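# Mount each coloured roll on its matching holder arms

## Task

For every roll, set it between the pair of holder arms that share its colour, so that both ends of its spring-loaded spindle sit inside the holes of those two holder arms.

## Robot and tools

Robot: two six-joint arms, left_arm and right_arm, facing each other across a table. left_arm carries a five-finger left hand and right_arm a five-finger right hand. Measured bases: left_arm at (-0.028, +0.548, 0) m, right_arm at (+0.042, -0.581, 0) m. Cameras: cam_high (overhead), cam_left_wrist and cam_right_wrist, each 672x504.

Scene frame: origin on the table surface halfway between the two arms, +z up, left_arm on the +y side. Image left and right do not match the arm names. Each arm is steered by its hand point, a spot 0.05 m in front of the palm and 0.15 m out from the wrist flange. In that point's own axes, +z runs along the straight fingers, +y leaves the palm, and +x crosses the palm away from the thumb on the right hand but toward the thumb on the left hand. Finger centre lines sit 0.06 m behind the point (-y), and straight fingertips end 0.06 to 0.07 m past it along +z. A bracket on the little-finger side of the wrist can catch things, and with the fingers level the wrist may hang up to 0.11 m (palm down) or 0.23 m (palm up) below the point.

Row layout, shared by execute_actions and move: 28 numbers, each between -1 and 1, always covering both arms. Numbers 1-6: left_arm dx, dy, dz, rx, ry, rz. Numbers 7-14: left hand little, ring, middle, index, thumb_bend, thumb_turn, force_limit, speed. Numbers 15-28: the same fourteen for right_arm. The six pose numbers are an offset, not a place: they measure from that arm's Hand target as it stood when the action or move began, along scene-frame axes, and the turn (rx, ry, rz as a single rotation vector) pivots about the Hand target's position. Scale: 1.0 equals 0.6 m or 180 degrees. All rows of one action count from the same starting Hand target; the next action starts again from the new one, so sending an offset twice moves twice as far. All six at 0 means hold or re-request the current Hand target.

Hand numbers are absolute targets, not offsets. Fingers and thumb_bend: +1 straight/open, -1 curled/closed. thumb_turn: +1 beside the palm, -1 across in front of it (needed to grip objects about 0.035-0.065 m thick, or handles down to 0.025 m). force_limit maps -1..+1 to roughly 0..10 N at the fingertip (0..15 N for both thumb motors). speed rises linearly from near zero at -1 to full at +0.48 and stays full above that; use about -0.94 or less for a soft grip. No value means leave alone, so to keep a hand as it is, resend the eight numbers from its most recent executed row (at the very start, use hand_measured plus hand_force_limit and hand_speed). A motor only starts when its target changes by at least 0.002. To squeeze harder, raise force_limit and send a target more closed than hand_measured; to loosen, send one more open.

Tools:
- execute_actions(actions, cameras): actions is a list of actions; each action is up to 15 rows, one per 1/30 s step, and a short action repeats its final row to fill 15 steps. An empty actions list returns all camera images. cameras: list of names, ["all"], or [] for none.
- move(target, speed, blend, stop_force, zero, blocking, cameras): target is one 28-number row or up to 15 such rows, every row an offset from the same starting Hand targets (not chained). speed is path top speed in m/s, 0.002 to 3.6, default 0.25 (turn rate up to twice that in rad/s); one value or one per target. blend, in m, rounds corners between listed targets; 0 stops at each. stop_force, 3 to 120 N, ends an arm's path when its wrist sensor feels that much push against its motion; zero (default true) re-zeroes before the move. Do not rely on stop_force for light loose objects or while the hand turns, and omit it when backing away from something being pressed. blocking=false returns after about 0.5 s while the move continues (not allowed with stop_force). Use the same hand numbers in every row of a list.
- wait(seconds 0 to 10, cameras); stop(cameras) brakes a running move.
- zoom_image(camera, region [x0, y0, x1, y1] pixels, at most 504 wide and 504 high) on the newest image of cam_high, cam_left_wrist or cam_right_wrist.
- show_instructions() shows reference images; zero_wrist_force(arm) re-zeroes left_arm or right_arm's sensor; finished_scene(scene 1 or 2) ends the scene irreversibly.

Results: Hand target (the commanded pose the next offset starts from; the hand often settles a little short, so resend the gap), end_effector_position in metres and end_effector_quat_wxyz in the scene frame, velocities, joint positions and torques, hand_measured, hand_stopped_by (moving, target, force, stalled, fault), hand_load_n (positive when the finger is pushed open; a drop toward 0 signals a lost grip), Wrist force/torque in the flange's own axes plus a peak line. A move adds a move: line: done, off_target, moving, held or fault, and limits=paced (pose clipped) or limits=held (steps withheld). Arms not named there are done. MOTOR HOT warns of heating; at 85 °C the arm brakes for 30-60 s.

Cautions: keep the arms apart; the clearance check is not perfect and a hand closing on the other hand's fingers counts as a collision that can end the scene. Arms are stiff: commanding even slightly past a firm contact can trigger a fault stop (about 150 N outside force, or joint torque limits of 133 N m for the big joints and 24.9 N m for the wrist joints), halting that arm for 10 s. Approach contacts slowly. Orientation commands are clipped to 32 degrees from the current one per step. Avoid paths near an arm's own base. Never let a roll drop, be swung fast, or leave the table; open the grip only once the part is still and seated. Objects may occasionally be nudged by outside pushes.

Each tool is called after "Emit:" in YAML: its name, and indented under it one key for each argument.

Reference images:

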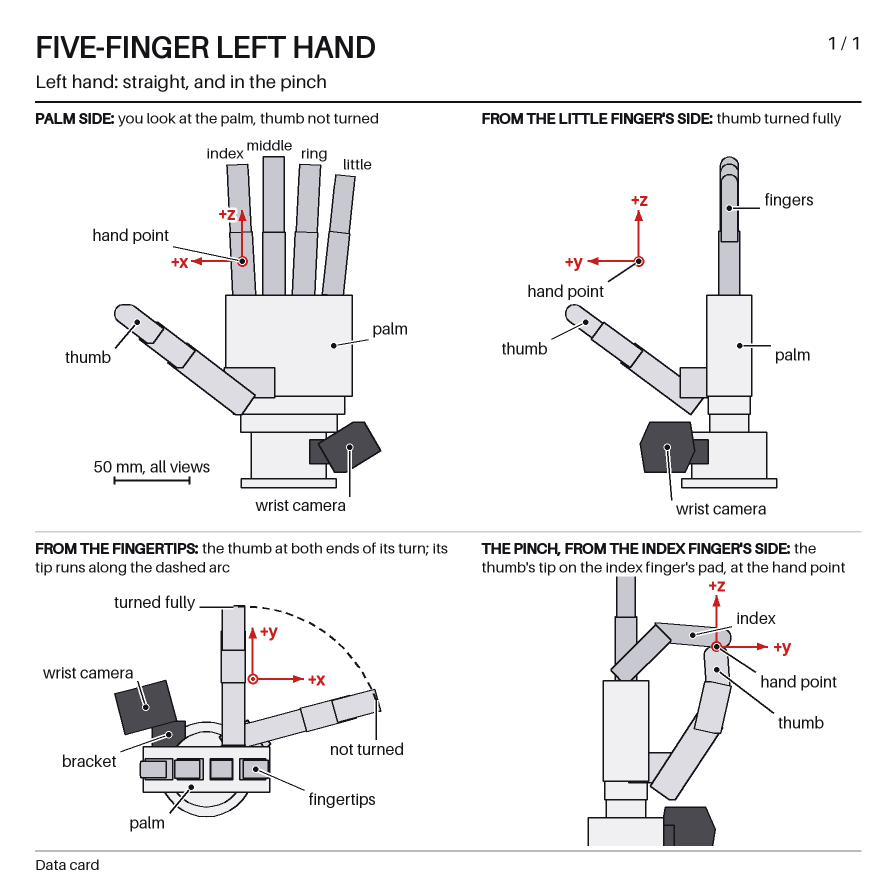

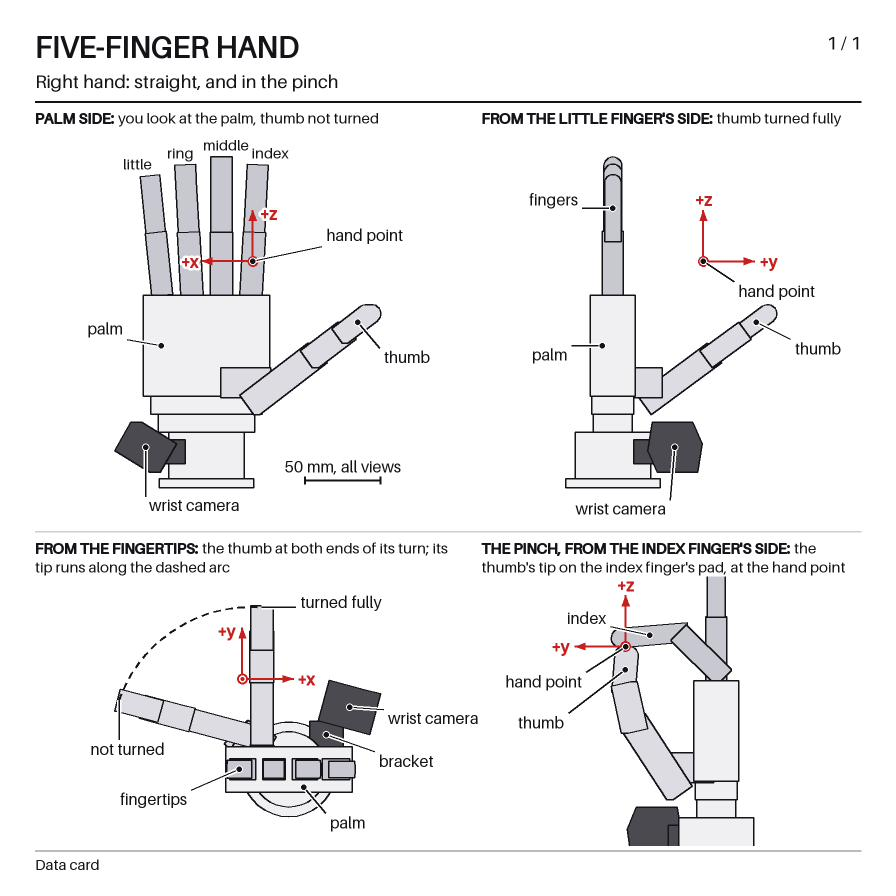

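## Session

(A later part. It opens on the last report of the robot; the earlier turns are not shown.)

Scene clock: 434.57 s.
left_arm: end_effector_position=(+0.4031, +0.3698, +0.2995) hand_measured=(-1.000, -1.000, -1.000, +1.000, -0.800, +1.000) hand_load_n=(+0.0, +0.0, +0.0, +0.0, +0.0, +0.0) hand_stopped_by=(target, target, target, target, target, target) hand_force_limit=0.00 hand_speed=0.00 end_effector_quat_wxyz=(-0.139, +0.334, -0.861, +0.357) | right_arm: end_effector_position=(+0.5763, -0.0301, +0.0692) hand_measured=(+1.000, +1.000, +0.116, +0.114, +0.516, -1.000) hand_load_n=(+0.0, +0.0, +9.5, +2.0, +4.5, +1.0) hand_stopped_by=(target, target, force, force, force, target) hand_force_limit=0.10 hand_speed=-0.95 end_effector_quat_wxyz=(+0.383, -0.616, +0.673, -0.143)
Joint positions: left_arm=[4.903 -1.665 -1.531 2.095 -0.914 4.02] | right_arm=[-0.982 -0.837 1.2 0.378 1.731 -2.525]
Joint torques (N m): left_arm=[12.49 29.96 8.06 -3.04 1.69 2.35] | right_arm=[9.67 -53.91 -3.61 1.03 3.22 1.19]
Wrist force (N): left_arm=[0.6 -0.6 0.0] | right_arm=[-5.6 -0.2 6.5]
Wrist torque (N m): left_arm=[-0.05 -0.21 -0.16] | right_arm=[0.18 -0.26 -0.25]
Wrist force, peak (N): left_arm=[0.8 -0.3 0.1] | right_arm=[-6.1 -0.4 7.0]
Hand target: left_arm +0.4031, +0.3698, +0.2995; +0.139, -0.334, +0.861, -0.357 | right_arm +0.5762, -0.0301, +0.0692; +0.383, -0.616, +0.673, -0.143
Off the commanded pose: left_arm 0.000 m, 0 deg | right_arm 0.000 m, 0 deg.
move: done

Emit:
move:
  target:
    - [0.1985,-0.3663,-0.2492,0,0,0,-1,-1,-1,1,-0.8,1,0,0.0,0.0058,0,0,0,0,0,1,1,-0.37,-0.37,-0.17,-1,0.1,-0.95]
    - [0.1985,-0.408,-0.3533,0,0,0,-1,-1,-1,1,-0.8,1,0,0.0,0.0058,0,0,0,0,0,1,1,-0.37,-0.37,-0.17,-1,0.1,-0.95]
  speed: [0.2, 0.08]
  blend: [0.01, 0]
  cameras: ["cam_high", "cam_right_wrist"]

Emit:
zoom_image:
  camera: "cam_high"
  region: [290, 345, 360, 405]

Scene clock: 438.13 s.
left_arm: end_effector_position=(+0.5222, +0.1251, +0.0876) hand_measured=(-1.000, -1.000, -1.000, +1.000, -0.800, +1.000) hand_load_n=(+0.0, +0.0, +0.0, +0.0, +0.0, +0.0) hand_stopped_by=(target, target, target, target, target, target) hand_force_limit=0.00 hand_speed=0.00 end_effector_quat_wxyz=(-0.139, +0.334, -0.861, +0.357) | right_arm: end_effector_position=(+0.5796, -0.0301, +0.0692) hand_measured=(+1.000, +1.000, +0.116, +0.114, +0.516, -1.000) hand_load_n=(+0.0, +0.0, +6.0, +1.0, +6.0, +1.5) hand_stopped_by=(target, target, force, force, force, target) hand_force_limit=0.10 hand_speed=-0.95 end_effector_quat_wxyz=(+0.383, -0.616, +0.673, -0.143)
Joint positions: left_arm=[4.366 -2.223 -1.25 2.622 -1.222 3.514] | right_arm=[-0.985 -0.832 1.19 0.382 1.729 -2.527]
Joint torques (N m): left_arm=[-13.18 33.47 7.04 0.48 -1.07 -2.65] | right_arm=[-7.31 -36.9 -33.47 1.89 -2.07 -1.59]
Wrist force (N): left_arm=[0.8 -0.3 0.2] | right_arm=[-0.1 1.0 0.4]
Wrist torque (N m): left_arm=[-0.04 -0.20 -0.04] | right_arm=[0.15 -0.07 -0.04]
Wrist force, peak (N): left_arm=[1.0 -0.8 1.0] | right_arm=[-6.1 -0.7 7.8]
Hand target: left_arm +0.5222, +0.1250, +0.0875; +0.139, -0.334, +0.861, -0.357 | right_arm +0.5796, -0.0301, +0.0692; +0.383, -0.616, +0.673, -0.143
Off the commanded pose: left_arm 0.000 m, 0 deg | right_arm 0.000 m, 0 deg.
move: done
Images, in order (width x height): cam_high 672x504, cam_right_wrist 672x504.

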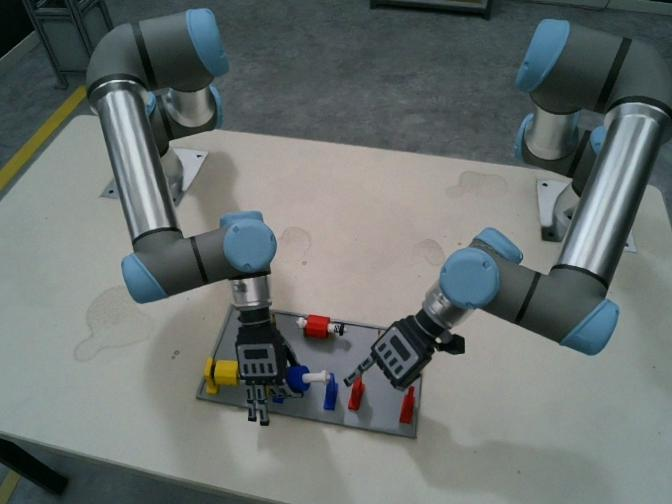

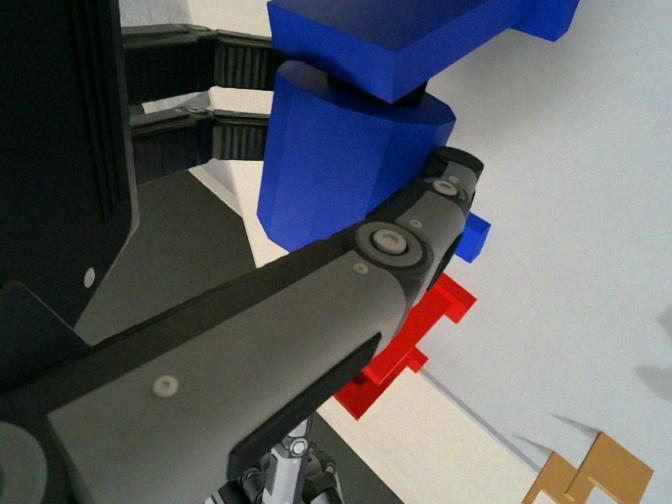

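Scaled by 7.200 from the camera's 672x504 image, which has a finer 960x720 frame.

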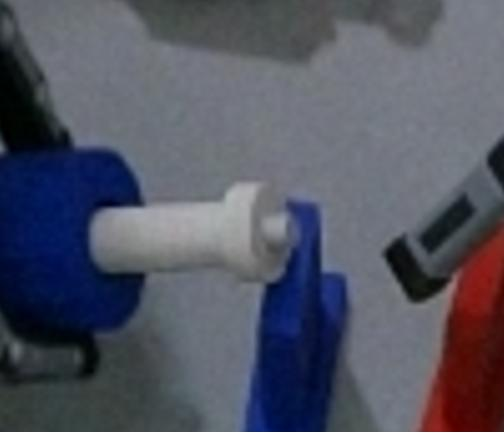

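Emit:
move:
  target:
    - [-0.0053,-0.01,-0.0133,0,0,0,-1,-1,-1,1,-0.8,1,0,0.0,0,0,0,0,0,0,1,1,-0.37,-0.37,-0.17,-1,0.1,-0.95]
    - [-0.0053,-0.035,-0.0133,0,0,0,-1,-1,-1,1,-0.8,1,0,0.0,0,0,0,0,0,0,1,1,-0.37,-0.37,-0.17,-1,0.1,-0.95]
  speed: 0.03
  blend: [0.003, 0]
  cameras: ["cam_high"]

Emit:
zoom_image:
  camera: "cam_high"
  region: [312, 362, 348, 389]

Scene clock: 440.00 s.
left_arm: end_effector_position=(+0.5190, +0.1041, +0.0795) hand_measured=(-1.000, -1.000, -1.000, +1.000, -0.800, +1.000) hand_load_n=(+0.0, +0.0, +0.0, +0.0, +0.0, +0.0) hand_stopped_by=(target, target, target, target, target, target) hand_force_limit=0.00 hand_speed=0.00 end_effector_quat_wxyz=(-0.139, +0.334, -0.861, +0.357) | right_arm: end_effector_position=(+0.5796, -0.0301, +0.0692) hand_measured=(+1.000, +1.000, +0.116, +0.114, +0.516, -1.000) hand_load_n=(+0.0, +0.0, +6.5, +1.0, +6.0, +1.5) hand_stopped_by=(target, target, force, force, force, target) hand_force_limit=0.10 hand_speed=-0.95 end_effector_quat_wxyz=(+0.383, -0.616, +0.673, -0.143)
Joint positions: left_arm=[4.329 -2.249 -1.226 2.633 -1.247 3.484] | right_arm=[-0.985 -0.832 1.19 0.382 1.729 -2.527]
Joint torques (N m): left_arm=[-11.65 34.49 32.07 -2.67 -1.23 -2.43] | right_arm=[-9.4 -37.1 -33.19 1.83 -2.09 -1.7]
Wrist force (N): left_arm=[0.5 -0.7 0.2] | right_arm=[-0.1 1.5 0.7]
Wrist torque (N m): left_arm=[-0.08 -0.15 -0.07] | right_arm=[0.20 -0.08 -0.03]
Wrist force, peak (N): left_arm=[0.8 -0.5 0.5] | right_arm=[-0.1 2.0 0.6]
Hand target: left_arm +0.5190, +0.1040, +0.0795; +0.139, -0.334, +0.861, -0.357 | right_arm +0.5796, -0.0301, +0.0692; +0.383, -0.616, +0.673, -0.143
Off the commanded pose: left_arm 0.000 m, 0 deg | right_arm 0.000 m, 0 deg.
move: done
Images, in order (width x height): cam_high 672x504.

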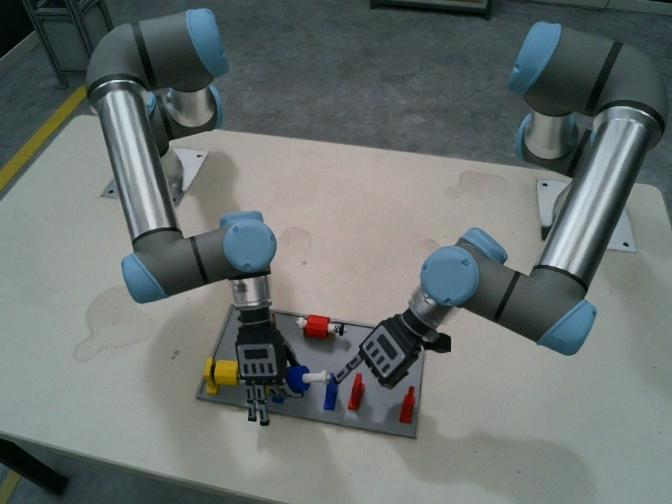

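Scaled by 14.000 from the camera's 672x504 image, which has a finer 960x720 frame.

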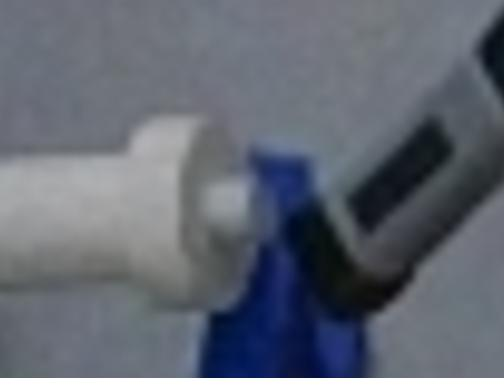

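Emit:
move:
  target: [-0.005,0,0.0042,0,0,0,-1,-1,-1,1,-0.8,1,0,0.0,0,0,0,0,0,0,1,1,-0.37,-0.37,-0.17,-1,0.1,-0.95]
  speed: 0.02

Emit:
move:
  target: [0,-0.025,0,0,0,0,-1,-1,-1,1,-0.8,1,0,0.0,0,0,0,0,0,0,1,1,-0.37,-0.37,-0.17,-1,0.1,-0.95]
  speed: 0.008
  stop_force: 3
  cameras: ["cam_high"]

Emit:
zoom_image:
  camera: "cam_high"
  region: [312, 362, 348, 389]

Scene clock: 441.07 s.
left_arm: end_effector_position=(+0.5161, +0.1040, +0.0820) hand_measured=(-1.000, -1.000, -1.000, +1.000, -0.800, +1.000) hand_load_n=(-0.5, +0.0, +0.0, +0.0, +0.0, +0.0) hand_stopped_by=(target, target, target, target, target, target) hand_force_limit=0.00 hand_speed=0.00 end_effector_quat_wxyz=(-0.139, +0.334, -0.861, +0.357) | right_arm: end_effector_position=(+0.5796, -0.0301, +0.0692) hand_measured=(+1.000, +1.000, +0.116, +0.114, +0.516, -1.000) hand_load_n=(+0.0, +0.0, +6.5, +1.5, +6.0, +1.5) hand_stopped_by=(target, target, force, force, force, target) hand_force_limit=0.10 hand_speed=-0.95 end_effector_quat_wxyz=(+0.383, -0.616, +0.673, -0.143)
Joint positions: left_arm=[4.327 -2.241 -1.232 2.633 -1.248 3.483] | right_arm=[-0.985 -0.832 1.19 0.382 1.729 -2.527]
Joint torques (N m): left_arm=[-13.4 56.43 7.16 -2.67 -1.26 -2.49] | right_arm=[-9.69 -37.7 -33.97 1.95 -2.18 -1.31]
Wrist force (N): left_arm=[0.5 -0.4 0.1] | right_arm=[0.0 1.5 0.5]
Wrist torque (N m): left_arm=[-0.04 -0.15 -0.08] | right_arm=[0.21 -0.09 -0.03]
Wrist force, peak (N): left_arm=[0.6 -0.7 0.1] | right_arm=[-0.3 1.9 0.5]
Hand target: left_arm +0.5160, +0.1040, +0.0820; +0.139, -0.334, +0.861, -0.357 | right_arm +0.5796, -0.0301, +0.0692; +0.383, -0.616, +0.673, -0.143
Off the commanded pose: left_arm 0.000 m, 0 deg | right_arm 0.000 m, 0 deg.
move: done

Scene clock: 443.00 s.
left_arm: end_effector_position=(+0.5160, +0.0982, +0.0820) hand_measured=(-1.000, -1.000, -1.000, +1.000, -0.800, +1.000) hand_load_n=(+0.0, +0.0, +0.0, -2.0, +0.0, +0.0) hand_stopped_by=(target, target, target, target, target, target) hand_force_limit=0.00 hand_speed=0.00 end_effector_quat_wxyz=(-0.139, +0.334, -0.861, +0.357) | right_arm: end_effector_position=(+0.5796, -0.0301, +0.0692) hand_measured=(+1.000, +1.000, +0.116, +0.114, +0.516, -1.000) hand_load_n=(+0.0, +0.0, +6.5, +1.5, +6.0, +1.5) hand_stopped_by=(target, target, force, force, force, target) hand_force_limit=0.10 hand_speed=-0.95 end_effector_quat_wxyz=(+0.383, -0.616, +0.673, -0.143)
Joint positions: left_arm=[4.317 -2.248 -1.219 2.629 -1.255 3.475] | right_arm=[-0.985 -0.832 1.19 0.382 1.729 -2.527]
Joint torques (N m): left_arm=[12.11 56.36 7.5 0.93 2.14 2.49] | right_arm=[-7.08 -36.83 -33.66 1.65 -2.17 -1.62]
Wrist force (N): left_arm=[-1.1 1.0 -1.8] | right_arm=[0.4 1.3 0.4]
Wrist torque (N m): left_arm=[0.03 -0.24 -0.19] | right_arm=[0.17 -0.14 0.00]
Wrist force, peak (N): left_arm=[-1.7 1.2 -2.8] | right_arm=[0.0 2.1 0.7]
Hand target: left_arm +0.5160, +0.0982, +0.0820; +0.139, -0.334, +0.861, -0.357 (not the last commanded pose) | right_arm +0.5796, -0.0301, +0.0692; +0.383, -0.616, +0.673, -0.143
Off the commanded pose: left_arm 0.009 m, 0 deg | right_arm 0.000 m, 0 deg.
move: contact (left_arm)
Images, in order (width x height): cam_high 672x504.

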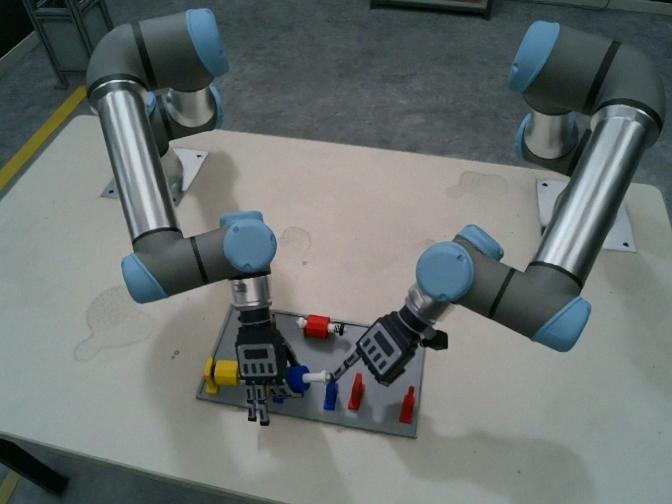

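Scaled by 14.000 from the camera's 672x504 image, which has a finer 960x720 frame.

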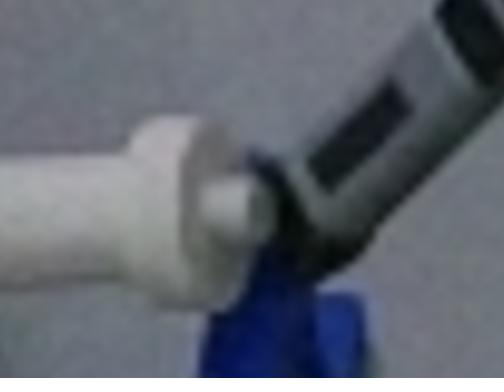

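Emit:
move:
  target: [0,-0.0133,-0.0033,0,0,0,-1,-1,-1,1,-0.8,1,0,0.0,0,0,0,0,0,0,1,1,-0.37,-0.37,-0.17,-1,0.1,-0.95]
  speed: 0.006
  stop_force: 8
  cameras: ["cam_high"]

Emit:
zoom_image:
  camera: "cam_high"
  region: [312, 362, 348, 389]

Scene clock: 445.47 s.
left_arm: end_effector_position=(+0.5160, +0.0902, +0.0801) hand_measured=(-1.000, -1.000, -1.000, +1.000, -0.800, +1.000) hand_load_n=(+0.0, +0.0, +0.0, -4.5, +0.0, +0.0) hand_stopped_by=(target, target, target, target, target, target) hand_force_limit=0.00 hand_speed=0.00 end_effector_quat_wxyz=(-0.139, +0.334, -0.861, +0.357) | right_arm: end_effector_position=(+0.5796, -0.0301, +0.0692) hand_measured=(+1.000, +1.000, +0.116, +0.114, +0.516, -1.000) hand_load_n=(+0.0, +0.0, +6.5, +1.0, +6.0, +1.0) hand_stopped_by=(target, target, force, force, force, target) hand_force_limit=0.10 hand_speed=-0.95 end_effector_quat_wxyz=(+0.383, -0.616, +0.673, -0.143)
Joint positions: left_arm=[4.304 -2.26 -1.203 2.628 -1.263 3.465] | right_arm=[-0.985 -0.832 1.19 0.382 1.729 -2.527]
Joint torques (N m): left_arm=[-17.08 34.42 31.47 -1.78 0.07 -2.5] | right_arm=[-6.59 -36.9 -34.39 1.28 -0.78 -1.34]
Wrist force (N): left_arm=[-3.5 3.2 -4.7] | right_arm=[0.2 1.2 0.6]
Wrist torque (N m): left_arm=[0.13 -0.37 -0.30] | right_arm=[0.18 -0.11 -0.02]
Wrist force, peak (N): left_arm=[-3.7 3.2 -4.6] | right_arm=[0.1 1.9 0.5]
Hand target: left_arm +0.5160, +0.0902, +0.0801; +0.139, -0.334, +0.861, -0.357 | right_arm +0.5796, -0.0301, +0.0692; +0.383, -0.616, +0.673, -0.143
Off the commanded pose: left_arm 0.000 m, 0 deg | right_arm 0.000 m, 0 deg.
move: done
Images, in order (width x height): cam_high 672x504.

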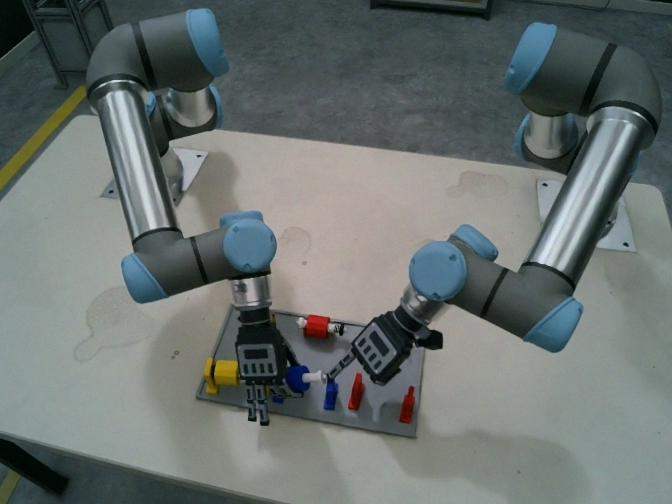

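Scaled by 14.000 from the camera's 672x504 image, which has a finer 960x720 frame.

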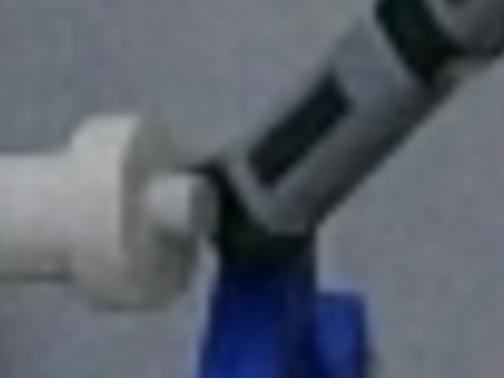

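Emit:
move:
  target: [0,0,-0.0033,0,0,0,-1,-1,-1,1,-0.8,1,0,0.0,0,0,-0.0083,0,0,0,1,1,-0.37,-0.37,-0.17,-1,0.1,-0.95]
  speed: 0.008
  stop_force: 7
  cameras: ["cam_high", "cam_right_wrist"]

Emit:
zoom_image:
  camera: "cam_high"
  region: [312, 362, 348, 389]

Scene clock: 447.27 s.
left_arm: end_effector_position=(+0.5160, +0.0902, +0.0781) hand_measured=(-1.000, -1.000, -1.000, +1.000, -0.800, +1.000) hand_load_n=(+0.0, +0.5, +0.5, -5.0, +0.0, +0.0) hand_stopped_by=(target, target, target, target, target, target) hand_force_limit=0.00 hand_speed=0.00 end_effector_quat_wxyz=(-0.139, +0.334, -0.861, +0.357) | right_arm: end_effector_position=(+0.5796, -0.0301, +0.0643) hand_measured=(+1.000, +1.000, +0.116, +0.114, +0.516, -1.000) hand_load_n=(+0.0, +0.0, +1.5, +1.0, +2.5, +0.5) hand_stopped_by=(target, target, force, force, force, target) hand_force_limit=0.10 hand_speed=-0.95 end_effector_quat_wxyz=(+0.383, -0.616, +0.673, -0.143)
Joint positions: left_arm=[4.304 -2.262 -1.206 2.632 -1.263 3.465] | right_arm=[-0.985 -0.827 1.196 0.372 1.729 -2.527]
Joint torques (N m): left_arm=[-16.26 34.66 7.96 1.65 1.25 -2.46] | right_arm=[-5.62 -35.19 -4.59 -0.55 -0.38 -1.26]
Wrist force (N): left_arm=[-3.7 3.6 -4.7] | right_arm=[-1.1 1.0 -0.2]
Wrist torque (N m): left_arm=[0.11 -0.38 -0.32] | right_arm=[0.22 -0.12 0.00]
Wrist force, peak (N): left_arm=[-4.0 3.7 -4.5] | right_arm=[-3.1 0.7 -0.6]
Hand target: left_arm +0.5160, +0.0902, +0.0781; +0.139, -0.334, +0.861, -0.357 | right_arm +0.5796, -0.0301, +0.0643; +0.383, -0.616, +0.673, -0.143
Off the commanded pose: left_arm 0.000 m, 0 deg | right_arm 0.000 m, 0 deg.
move: done
Images, in order (width x height): cam_high 672x504, cam_right_wrist 672x504.

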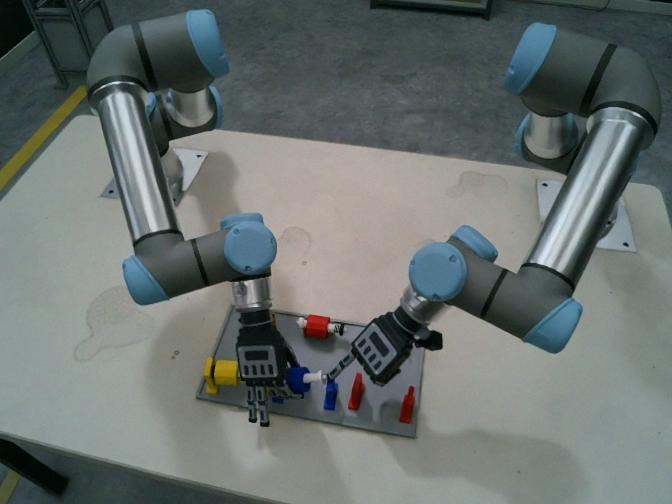

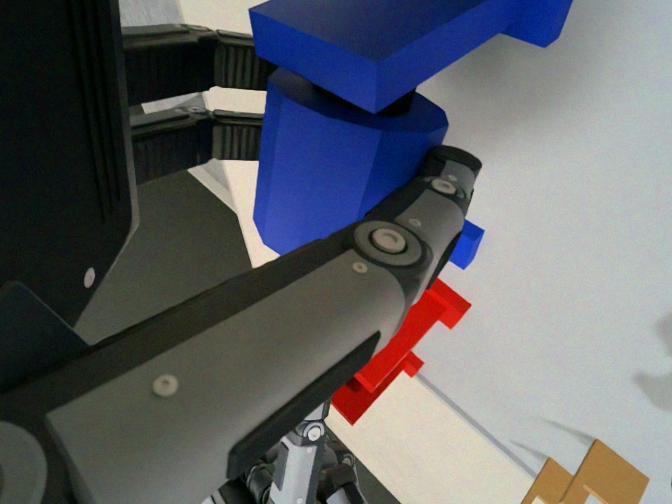

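Scaled by 14.000 from the camera's 672x504 image, which has a finer 960x720 frame.

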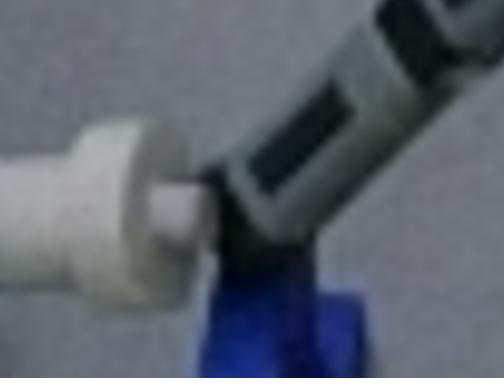

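Emit:
move:
  target: [0,0,0,0,0,0,-1,-1,-1,1,-0.8,1,0,0.0,0,0,0,0,0,0,1,1,-0.39,-0.39,-0.19,-1,0.0,-0.95]
  speed: 0.008

Emit:
move:
  target: [0,0,0,0,0,0,-1,-1,-1,1,-0.8,1,0,0.0,0,0,-0.0067,0,0,0,1,1,-0.39,-0.39,-0.19,-1,0.0,-0.95]
  speed: 0.008
  stop_force: 7
  cameras: ["cam_high", "cam_right_wrist"]

Emit:
zoom_image:
  camera: "cam_high"
  region: [312, 362, 348, 389]

Scene clock: 448.03 s.
left_arm: end_effector_position=(+0.5160, +0.0902, +0.0781) hand_measured=(-1.000, -1.000, -1.000, +1.000, -0.800, +1.000) hand_load_n=(+0.0, +0.0, +0.0, -5.0, +0.0, +0.0) hand_stopped_by=(target, target, target, target, target, target) hand_force_limit=0.00 hand_speed=0.00 end_effector_quat_wxyz=(-0.139, +0.334, -0.861, +0.357) | right_arm: end_effector_position=(+0.5797, -0.0301, +0.0643) hand_measured=(+1.000, +1.000, +0.104, +0.098, +0.514, -1.000) hand_load_n=(-0.5, -0.5, +4.0, +5.0, +8.0, +0.0) hand_stopped_by=(target, target, force, force, force, target) hand_force_limit=0.00 hand_speed=-0.95 end_effector_quat_wxyz=(+0.383, -0.616, +0.673, -0.143)
Joint positions: left_arm=[4.304 -2.262 -1.206 2.632 -1.263 3.465] | right_arm=[-0.985 -0.827 1.196 0.372 1.729 -2.527]
Joint torques (N m): left_arm=[-16.23 34.82 7.93 1.63 1.89 -2.52] | right_arm=[-6.22 -37.67 -6.17 -0.12 0.28 -1.4]
Wrist force (N): left_arm=[-3.6 4.0 -4.7] | right_arm=[-2.1 0.6 0.6]
Wrist torque (N m): left_arm=[0.13 -0.38 -0.32] | right_arm=[0.16 -0.10 -0.02]
Wrist force, peak (N): left_arm=[-3.6 4.0 -4.7] | right_arm=[-2.4 0.7 0.6]
Hand target: left_arm +0.5160, +0.0902, +0.0781; +0.139, -0.334, +0.861, -0.357 | right_arm +0.5796, -0.0301, +0.0643; +0.383, -0.616, +0.673, -0.143
Off the commanded pose: left_arm 0.000 m, 0 deg | right_arm 0.000 m, 0 deg.
move: done

Scene clock: 449.37 s.
left_arm: end_effector_position=(+0.5160, +0.0902, +0.0781) hand_measured=(-1.000, -1.000, -1.000, +1.000, -0.800, +1.000) hand_load_n=(+0.0, +0.0, +0.0, -5.0, +0.0, +0.0) hand_stopped_by=(target, target, target, target, target, target) hand_force_limit=0.00 hand_speed=0.00 end_effector_quat_wxyz=(-0.139, +0.334, -0.861, +0.357) | right_arm: end_effector_position=(+0.5796, -0.0301, +0.0602) hand_measured=(+1.000, +1.000, +0.104, +0.096, +0.512, -1.000) hand_load_n=(+0.0, +0.0, +0.5, +0.5, +1.5, +0.5) hand_stopped_by=(target, target, force, force, force, target) hand_force_limit=0.00 hand_speed=-0.95 end_effector_quat_wxyz=(+0.383, -0.616, +0.673, -0.143)
Joint positions: left_arm=[4.304 -2.262 -1.206 2.632 -1.263 3.465] | right_arm=[-0.985 -0.824 1.2 0.364 1.729 -2.527]
Joint torques (N m): left_arm=[-16.73 36.87 9.31 1.51 2.74 -2.36] | right_arm=[-4.39 -34.06 -5.12 -1.05 0.95 -1.33]
Wrist force (N): left_arm=[-3.9 3.9 -4.4] | right_arm=[-1.1 1.0 -0.4]
Wrist torque (N m): left_arm=[0.14 -0.36 -0.33] | right_arm=[0.18 0.01 -0.05]
Wrist force, peak (N): left_arm=[-3.9 4.3 -4.3] | right_arm=[-3.3 0.2 -0.9]
Hand target: left_arm +0.5160, +0.0902, +0.0781; +0.139, -0.334, +0.861, -0.357 | right_arm +0.5796, -0.0301, +0.0602; +0.383, -0.616, +0.673, -0.143
Off the commanded pose: left_arm 0.000 m, 0 deg | right_arm 0.000 m, 0 deg.
move: done
Images, in order (width x height): cam_high 672x504, cam_right_wrist 672x504.

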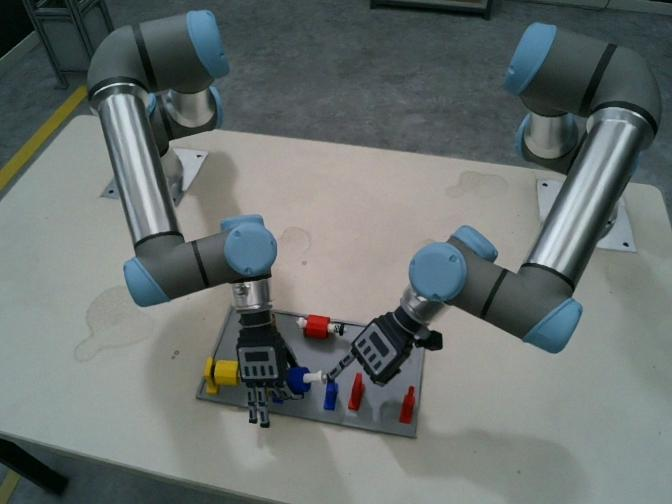

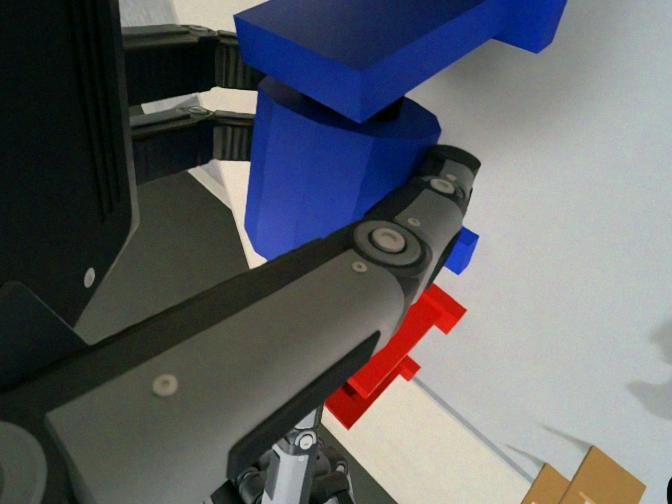

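Scaled by 14.000 from the camera's 672x504 image, which has a finer 960x720 frame.

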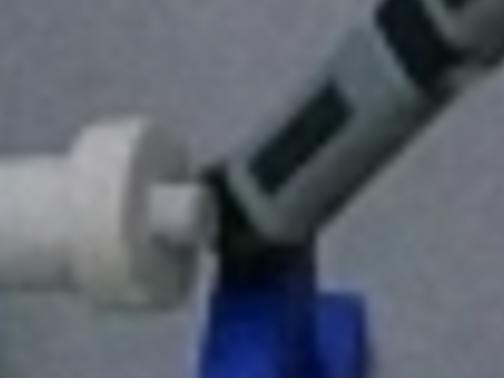

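Emit:
move:
  target:
    - [0,-0.0035,0.0092,0,0,0,-1,-1,-1,1,-0.8,1,0,0.0,0,0,0,0,0,0,1,1,-0.39,-0.39,-0.19,-1,0.0,-0.95]
    - [0,-0.0085,0.0092,0,0,0,-1,-1,-1,1,-0.8,1,0,0.0,0,0,0,0,0,0,1,1,-0.39,-0.39,-0.19,-1,0.0,-0.95]
  speed: 0.008
  cameras: ["cam_high", "cam_right_wrist"]

Emit:
zoom_image:
  camera: "cam_high"
  region: [312, 362, 348, 389]

Scene clock: 452.13 s.
left_arm: end_effector_position=(+0.5160, +0.0852, +0.0836) hand_measured=(-1.000, -1.000, -1.000, +1.000, -0.800, +1.000) hand_load_n=(+0.0, +0.0, +0.0, -6.0, +0.0, +0.0) hand_stopped_by=(target, target, target, target, target, target) hand_force_limit=0.00 hand_speed=0.00 end_effector_quat_wxyz=(-0.139, +0.334, -0.861, +0.357) | right_arm: end_effector_position=(+0.5796, -0.0301, +0.0602) hand_measured=(+1.000, +1.000, +0.104, +0.096, +0.512, -1.000) hand_load_n=(+0.0, +0.0, +0.0, +0.0, +0.0, +0.0) hand_stopped_by=(target, target, force, force, force, target) hand_force_limit=0.00 hand_speed=-0.95 end_effector_quat_wxyz=(+0.383, -0.616, +0.673, -0.143)
Joint positions: left_arm=[4.296 -2.264 -1.186 2.617 -1.269 3.459] | right_arm=[-0.985 -0.824 1.2 0.364 1.729 -2.527]
Joint torques (N m): left_arm=[-17.79 33.52 32.17 -1.3 0.35 -2.87] | right_arm=[-2.72 -36.88 -4.99 -0.73 1.81 -1.52]
Wrist force (N): left_arm=[-4.4 3.9 -6.2] | right_arm=[-0.1 0.9 0.0]
Wrist torque (N m): left_arm=[0.16 -0.42 -0.34] | right_arm=[0.18 -0.07 -0.03]
Wrist force, peak (N): left_arm=[-4.4 3.9 -6.2] | right_arm=[-0.4 1.4 -0.9]
Hand target: left_arm +0.5160, +0.0851, +0.0836; +0.139, -0.334, +0.861, -0.357 | right_arm +0.5796, -0.0301, +0.0602; +0.383, -0.616, +0.673, -0.143
Off the commanded pose: left_arm 0.000 m, 0 deg | right_arm 0.000 m, 0 deg.
move: done
Images, in order (width x height): cam_high 672x504, cam_right_wrist 672x504.

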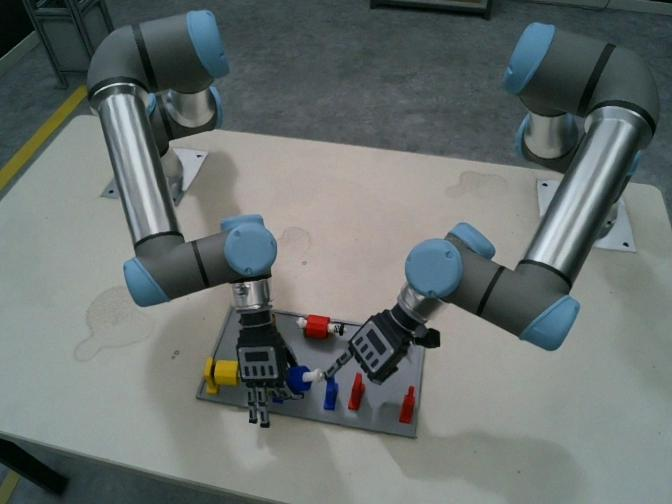

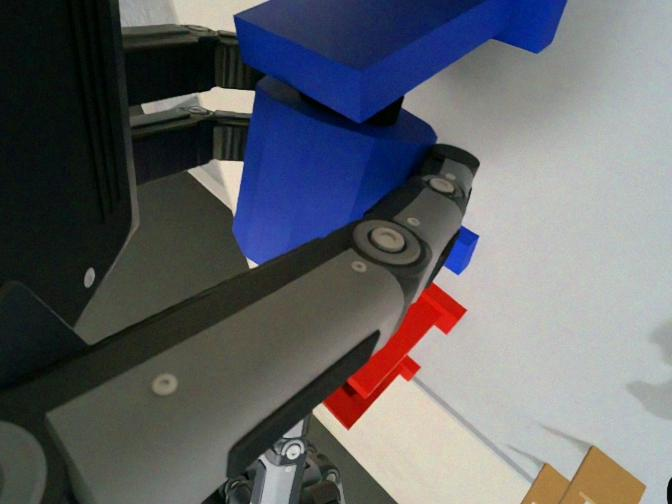

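Scaled by 14.000 from the camera's 672x504 image, which has a finer 960x720 frame.

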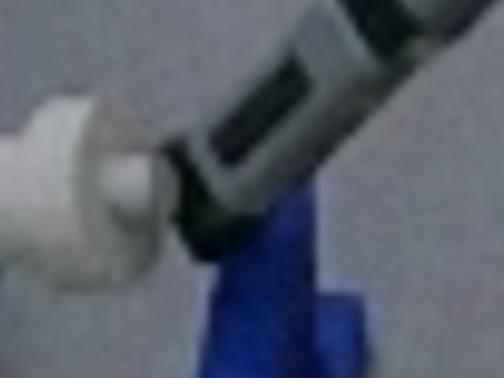

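Emit:
move:
  target: [0,0,0,0,0,0,-1,-1,-1,1,-0.8,1,0,0.0,0,0,0,0,0,0,1,1,0.25,0.25,0.65,-1,0.0,-0.9]
  speed: 0.02

Emit:
move:
  target: [0,0,0,0,0,0,-1,-1,-1,1,-0.8,1,0,0.0,0.0017,0.0017,0.0117,0,0,0,1,1,0.25,0.25,0.65,-1,0.0,-0.9]
  speed: 0.02
  stop_force: 3
  cameras: ["cam_high", "cam_right_wrist"]

Emit:
zoom_image:
  camera: "cam_high"
  region: [290, 345, 360, 405]

Scene clock: 454.87 s.
left_arm: end_effector_position=(+0.5160, +0.0851, +0.0836) hand_measured=(-1.000, -1.000, -1.000, +1.000, -0.800, +1.000) hand_load_n=(+0.0, +0.0, +0.0, -6.0, +0.0, +0.0) hand_stopped_by=(target, target, target, target, target, target) hand_force_limit=0.00 hand_speed=0.00 end_effector_quat_wxyz=(-0.139, +0.334, -0.861, +0.357) | right_arm: end_effector_position=(+0.5796, -0.0301, +0.0602) hand_measured=(+1.000, +1.000, +0.250, +0.250, +0.650, -1.000) hand_load_n=(+0.0, +0.0, +0.0, +0.0, +0.0, +0.0) hand_stopped_by=(target, target, target, target, target, target) hand_force_limit=0.00 hand_speed=-0.90 end_effector_quat_wxyz=(+0.383, -0.616, +0.673, -0.143)
Joint positions: left_arm=[4.296 -2.264 -1.186 2.617 -1.269 3.459] | right_arm=[-0.985 -0.824 1.2 0.364 1.729 -2.527]
Joint torques (N m): left_arm=[-16.98 34.17 31.64 -1.68 0.38 -2.56] | right_arm=[-2.47 -38.69 -6.67 -0.44 2.68 -1.38]
Wrist force (N): left_arm=[-4.2 3.9 -5.8] | right_arm=[-0.1 0.9 0.1]
Wrist torque (N m): left_arm=[0.15 -0.41 -0.32] | right_arm=[0.19 -0.07 -0.04]
Wrist force, peak (N): left_arm=[-4.4 4.0 -6.4] | right_arm=[0.1 1.3 0.1]
Hand target: left_arm +0.5160, +0.0851, +0.0836; +0.139, -0.334, +0.861, -0.357 | right_arm +0.5796, -0.0301, +0.0602; +0.383, -0.616, +0.673, -0.143
Off the commanded pose: left_arm 0.000 m, 0 deg | right_arm 0.000 m, 0 deg.
move: done

Scene clock: 456.27 s.
left_arm: end_effector_position=(+0.5160, +0.0851, +0.0836) hand_measured=(-1.000, -1.000, -1.000, +1.000, -0.800, +1.000) hand_load_n=(+0.0, +0.0, +0.0, -5.5, +0.0, +0.0) hand_stopped_by=(target, target, target, target, target, target) hand_force_limit=0.00 hand_speed=0.00 end_effector_quat_wxyz=(-0.139, +0.334, -0.861, +0.357) | right_arm: end_effector_position=(+0.5807, -0.0291, +0.0673) hand_measured=(+1.000, +1.000, +0.250, +0.250, +0.650, -1.000) hand_load_n=(+0.0, +0.0, +0.0, +0.0, +0.0, +0.0) hand_stopped_by=(target, target, target, target, target, target) hand_force_limit=0.00 hand_speed=-0.90 end_effector_quat_wxyz=(+0.383, -0.616, +0.673, -0.143)
Joint positions: left_arm=[4.296 -2.264 -1.186 2.617 -1.269 3.459] | right_arm=[-0.984 -0.826 1.186 0.381 1.729 -2.527]
Joint torques (N m): left_arm=[-16.26 33.81 33.33 -1.5 0.45 -2.44] | right_arm=[11.08 -53.78 -34.37 1.9 2.5 1.01]
Wrist force (N): left_arm=[-4.2 3.7 -5.9] | right_arm=[-0.1 1.1 0.2]
Wrist torque (N m): left_arm=[0.12 -0.42 -0.32] | right_arm=[0.20 -0.08 -0.02]
Wrist force, peak (N): left_arm=[-4.5 4.0 -6.1] | right_arm=[-0.3 1.3 0.3]
Hand target: left_arm +0.5160, +0.0851, +0.0836; +0.139, -0.334, +0.861, -0.357 | right_arm +0.5807, -0.0291, +0.0673; +0.383, -0.616, +0.673, -0.143
Off the commanded pose: left_arm 0.000 m, 0 deg | right_arm 0.000 m, 0 deg.
move: done
Images, in order (width x height): cam_high 672x504, cam_right_wrist 672x504.

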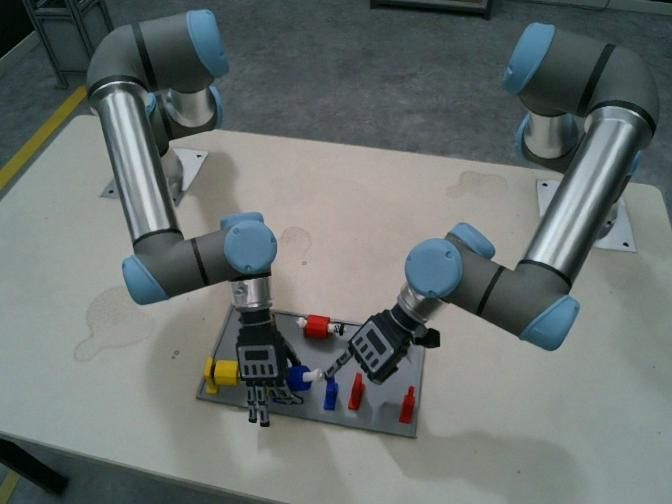

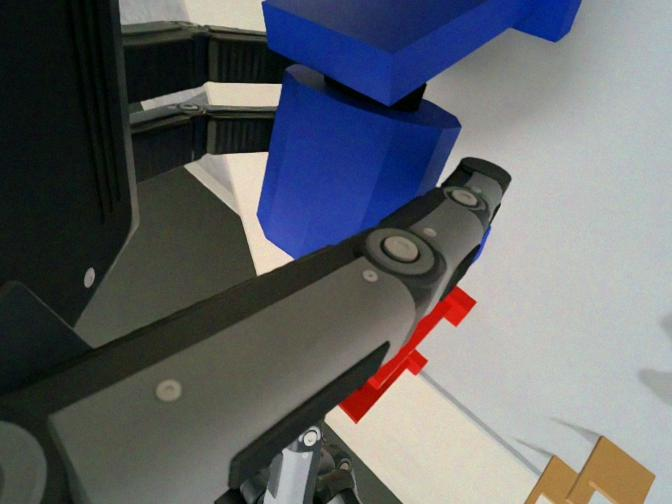

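Scaled by 7.200 from the camera's 672x504 image, which has a finer 960x720 frame.

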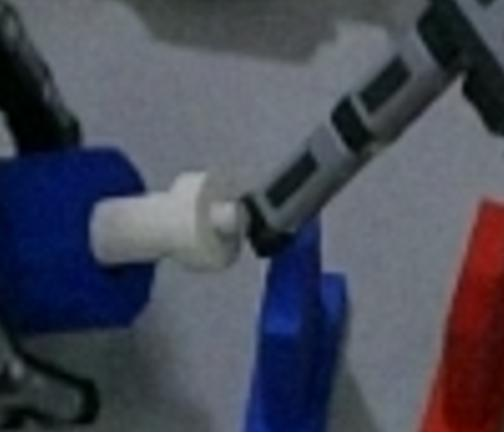

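Emit:
move:
  target: [0,0,0,0,0,0,-1,-1,-1,1,-0.8,1,0,0.0,0,0,0,0,0,0,1,1,0.35,0.35,0.95,-1,0.0,-0.7]
  speed: 0.02

Emit:
move:
  target: [0,0,0,0,0,0,-1,-1,-1,1,-0.8,1,0,0.0,0.0087,0.0025,0.016,0,0,0,1,1,0.35,0.35,0.95,-1,0.0,-0.7]
  speed: 0.02
  stop_force: 3
  cameras: ["cam_high", "cam_right_wrist"]

Scene clock: 459.17 s.
left_arm: end_effector_position=(+0.5160, +0.0851, +0.0836) hand_measured=(-1.000, -1.000, -1.000, +1.000, -0.800, +1.000) hand_load_n=(+0.0, +0.0, +0.0, -6.0, +0.0, +0.0) hand_stopped_by=(target, target, target, target, target, target) hand_force_limit=0.00 hand_speed=0.00 end_effector_quat_wxyz=(-0.139, +0.334, -0.861, +0.357) | right_arm: end_effector_position=(+0.5807, -0.0291, +0.0673) hand_measured=(+1.000, +1.000, +0.350, +0.350, +0.950, -1.000) hand_load_n=(-0.5, +0.0, +0.0, +0.0, +0.0, +0.0) hand_stopped_by=(target, target, target, target, target, target) hand_force_limit=0.00 hand_speed=-0.70 end_effector_quat_wxyz=(+0.383, -0.616, +0.673, -0.143)
Joint positions: left_arm=[4.296 -2.264 -1.186 2.617 -1.269 3.459] | right_arm=[-0.984 -0.826 1.186 0.381 1.729 -2.527]
Joint torques (N m): left_arm=[-15.45 34.35 32.37 -1.36 0.48 -2.7] | right_arm=[10.57 -52.23 -32.63 1.1 2 1.33]
Wrist force (N): left_arm=[-4.2 3.8 -6.1] | right_arm=[0.0 0.8 0.3]
Wrist torque (N m): left_arm=[0.15 -0.40 -0.33] | right_arm=[0.16 -0.09 -0.03]
Wrist force, peak (N): left_arm=[-4.5 3.8 -6.1] | right_arm=[-0.1 1.3 0.2]
Hand target: left_arm +0.5160, +0.0851, +0.0836; +0.139, -0.334, +0.861, -0.357 | right_arm +0.5807, -0.0291, +0.0673; +0.383, -0.616, +0.673, -0.143
Off the commanded pose: left_arm 0.000 m, 0 deg | right_arm 0.000 m, 0 deg.
move: done

Scene clock: 460.67 s.
left_arm: end_effector_position=(+0.5160, +0.0851, +0.0836) hand_measured=(-1.000, -1.000, -1.000, +1.000, -0.800, +1.000) hand_load_n=(+0.0, +0.0, +0.0, -6.0, +0.0, -0.5) hand_stopped_by=(target, target, target, target, target, target) hand_force_limit=0.00 hand_speed=0.00 end_effector_quat_wxyz=(-0.139, +0.334, -0.861, +0.357) | right_arm: end_effector_position=(+0.5859, -0.0276, +0.0769) hand_measured=(+1.000, +1.000, +0.350, +0.350, +0.950, -1.000) hand_load_n=(+0.0, +0.0, +0.0, +0.0, +0.0, +0.0) hand_stopped_by=(target, target, target, target, target, target) hand_force_limit=0.00 hand_speed=-0.70 end_effector_quat_wxyz=(+0.383, -0.616, +0.673, -0.143)
Joint positions: left_arm=[4.296 -2.264 -1.186 2.617 -1.269 3.459] | right_arm=[-0.987 -0.823 1.154 0.409 1.727 -2.529]
Joint torques (N m): left_arm=[-14.52 33.61 32.16 -1.66 0.35 -2.6] | right_arm=[-9.22 -36.87 -33.41 2.05 -2.36 -1.43]
Wrist force (N): left_arm=[-4.3 3.8 -5.9] | right_arm=[-0.3 1.1 0.3]
Wrist torque (N m): left_arm=[0.15 -0.40 -0.33] | right_arm=[0.20 -0.05 -0.06]
Wrist force, peak (N): left_arm=[-4.3 4.1 -6.1] | right_arm=[0.2 1.3 0.6]
Hand target: left_arm +0.5160, +0.0851, +0.0836; +0.139, -0.334, +0.861, -0.357 | right_arm +0.5859, -0.0276, +0.0769; +0.383, -0.616, +0.673, -0.143
Off the commanded pose: left_arm 0.000 m, 0 deg | right_arm 0.000 m, 0 deg.
move: done
Images, in order (width x height): cam_high 672x504, cam_right_wrist 672x504.

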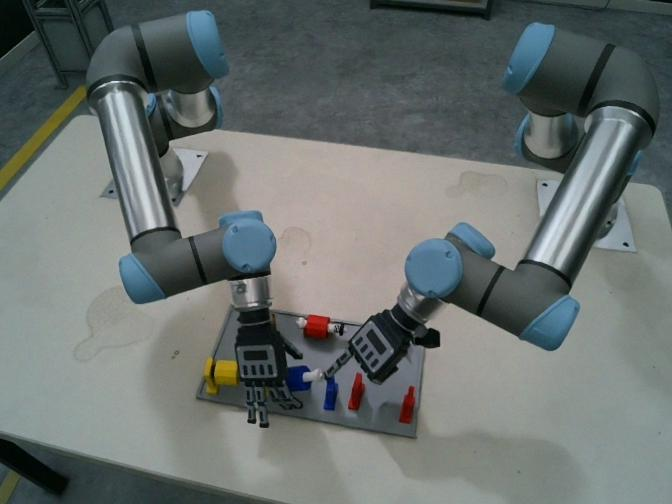

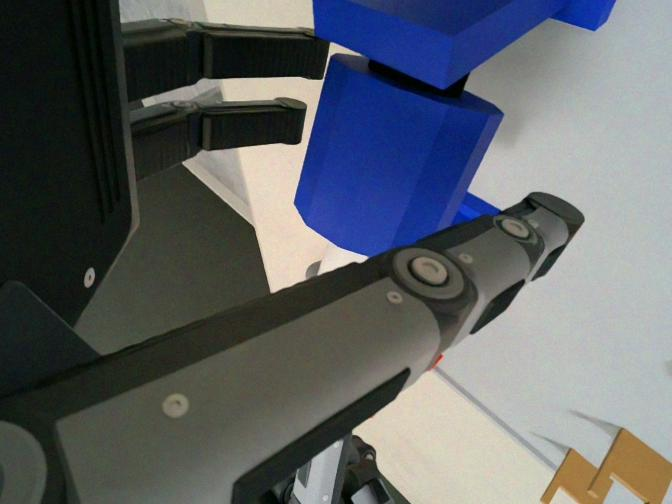

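Emit:
move:
  target: [0,0,0,0,0,0,-1,-1,-1,1,-0.8,1,0,0.0,0,0,0,0,0,0,1,1,-0.3,-0.3,-0.1,-1,-0.6,-0.94]
  speed: 0.02

Emit:
move:
  target: [0,0,0,0,0,0,-1,-1,-1,1,-0.8,1,0,0.0,0,0,0,0,0,0,1,1,-0.35,-0.35,-0.15,-1,0.2,-0.95]
  speed: 0.02
  cameras: ["cam_high", "cam_right_wrist"]

Emit:
zoom_image:
  camera: "cam_high"
  region: [290, 345, 360, 405]

Scene clock: 464.10 s.
left_arm: end_effector_position=(+0.5160, +0.0851, +0.0836) hand_measured=(-1.000, -1.000, -1.000, +1.000, -0.800, +1.000) hand_load_n=(+0.0, +0.0, +0.0, -6.0, +0.5, +0.0) hand_stopped_by=(target, target, target, target, target, target) hand_force_limit=0.00 hand_speed=0.00 end_effector_quat_wxyz=(-0.139, +0.334, -0.861, +0.357) | right_arm: end_effector_position=(+0.5859, -0.0276, +0.0769) hand_measured=(+1.000, +1.000, +0.058, +0.024, +0.700, -1.000) hand_load_n=(+0.0, +0.0, +1.0, +4.0, +3.0, +0.0) hand_stopped_by=(target, target, force, force, force, target) hand_force_limit=-0.60 hand_speed=-0.94 end_effector_quat_wxyz=(+0.383, -0.616, +0.673, -0.143)
Joint positions: left_arm=[4.296 -2.264 -1.186 2.617 -1.269 3.459] | right_arm=[-0.987 -0.823 1.154 0.409 1.727 -2.529]
Joint torques (N m): left_arm=[-12.43 35.76 32.91 0.34 0.35 -2.48] | right_arm=[-1.92 -39.58 -27.51 1.54 -1.77 -1.43]
Wrist force (N): left_arm=[-3.6 3.8 -6.1] | right_arm=[-1.1 0.3 1.5]
Wrist torque (N m): left_arm=[0.13 -0.37 -0.29] | right_arm=[0.19 -0.08 -0.03]
Wrist force, peak (N): left_arm=[-4.4 4.0 -6.4] | right_arm=[-1.2 -1.0 4.3]
Hand target: left_arm +0.5160, +0.0851, +0.0836; +0.139, -0.334, +0.861, -0.357 | right_arm +0.5859, -0.0276, +0.0769; +0.383, -0.616, +0.673, -0.143
Off the commanded pose: left_arm 0.000 m, 0 deg | right_arm 0.000 m, 0 deg.
move: done

Scene clock: 464.60 s.
left_arm: end_effector_position=(+0.5160, +0.0851, +0.0836) hand_measured=(-1.000, -1.000, -1.000, +1.000, -0.800, +1.000) hand_load_n=(+0.0, +0.0, +0.0, -6.0, +0.0, +0.0) hand_stopped_by=(target, target, target, target, target, target) hand_force_limit=0.00 hand_speed=0.00 end_effector_quat_wxyz=(-0.139, +0.334, -0.861, +0.357) | right_arm: end_effector_position=(+0.5859, -0.0276, +0.0769) hand_measured=(+1.000, +1.000, +0.046, +0.018, +0.688, -1.000) hand_load_n=(+0.0, +0.0, +8.0, +6.5, +9.0, +0.5) hand_stopped_by=(target, target, force, force, force, target) hand_force_limit=0.20 hand_speed=-0.95 end_effector_quat_wxyz=(+0.383, -0.616, +0.673, -0.143)
Joint positions: left_arm=[4.296 -2.264 -1.186 2.617 -1.269 3.459] | right_arm=[-0.987 -0.823 1.154 0.409 1.727 -2.529]
Joint torques (N m): left_arm=[-11.32 34.32 32 1.02 0.42 -2.41] | right_arm=[-1.45 -40.11 -23.54 1.48 -1.96 -1.67]
Wrist force (N): left_arm=[-3.5 4.1 -6.1] | right_arm=[-2.2 -1.2 3.4]
Wrist torque (N m): left_arm=[0.15 -0.36 -0.28] | right_arm=[0.16 -0.13 -0.07]
Wrist force, peak (N): left_arm=[-2.7 3.8 -7.0] | right_arm=[-1.9 -1.6 6.8]
Hand target: left_arm +0.5160, +0.0851, +0.0836; +0.139, -0.334, +0.861, -0.357 | right_arm +0.5859, -0.0276, +0.0769; +0.383, -0.616, +0.673, -0.143
Off the commanded pose: left_arm 0.000 m, 0 deg | right_arm 0.000 m, 0 deg.
move: done
Images, in order (width x height): cam_high 672x504, cam_right_wrist 672x504.

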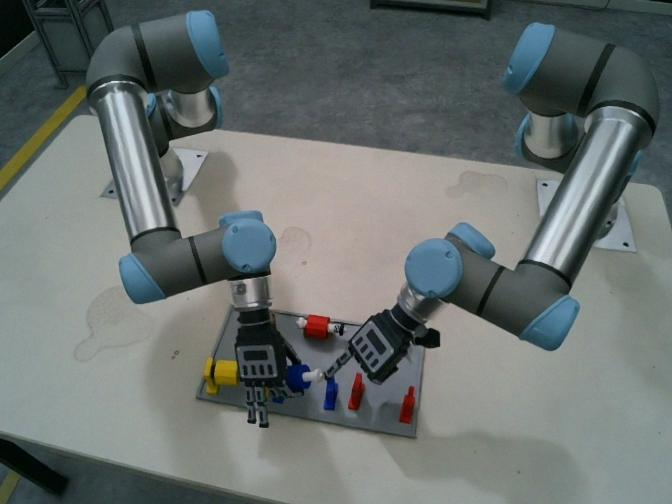

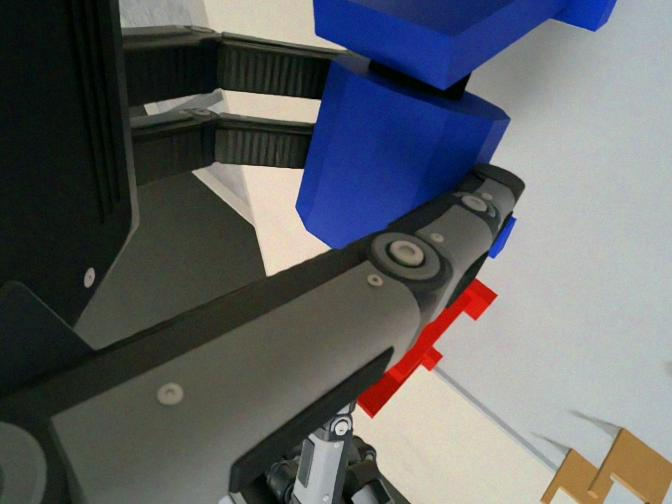

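Scaled by 7.200 from the camera's 672x504 image, which has a finer 960x720 frame.

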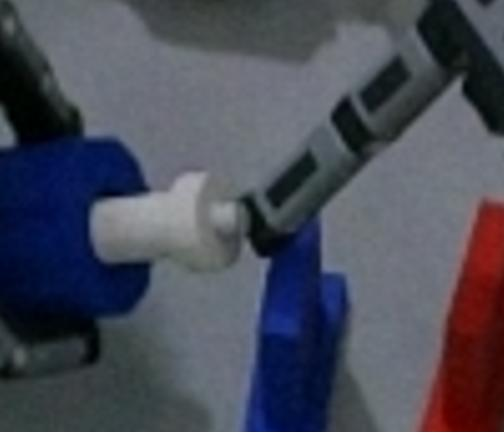

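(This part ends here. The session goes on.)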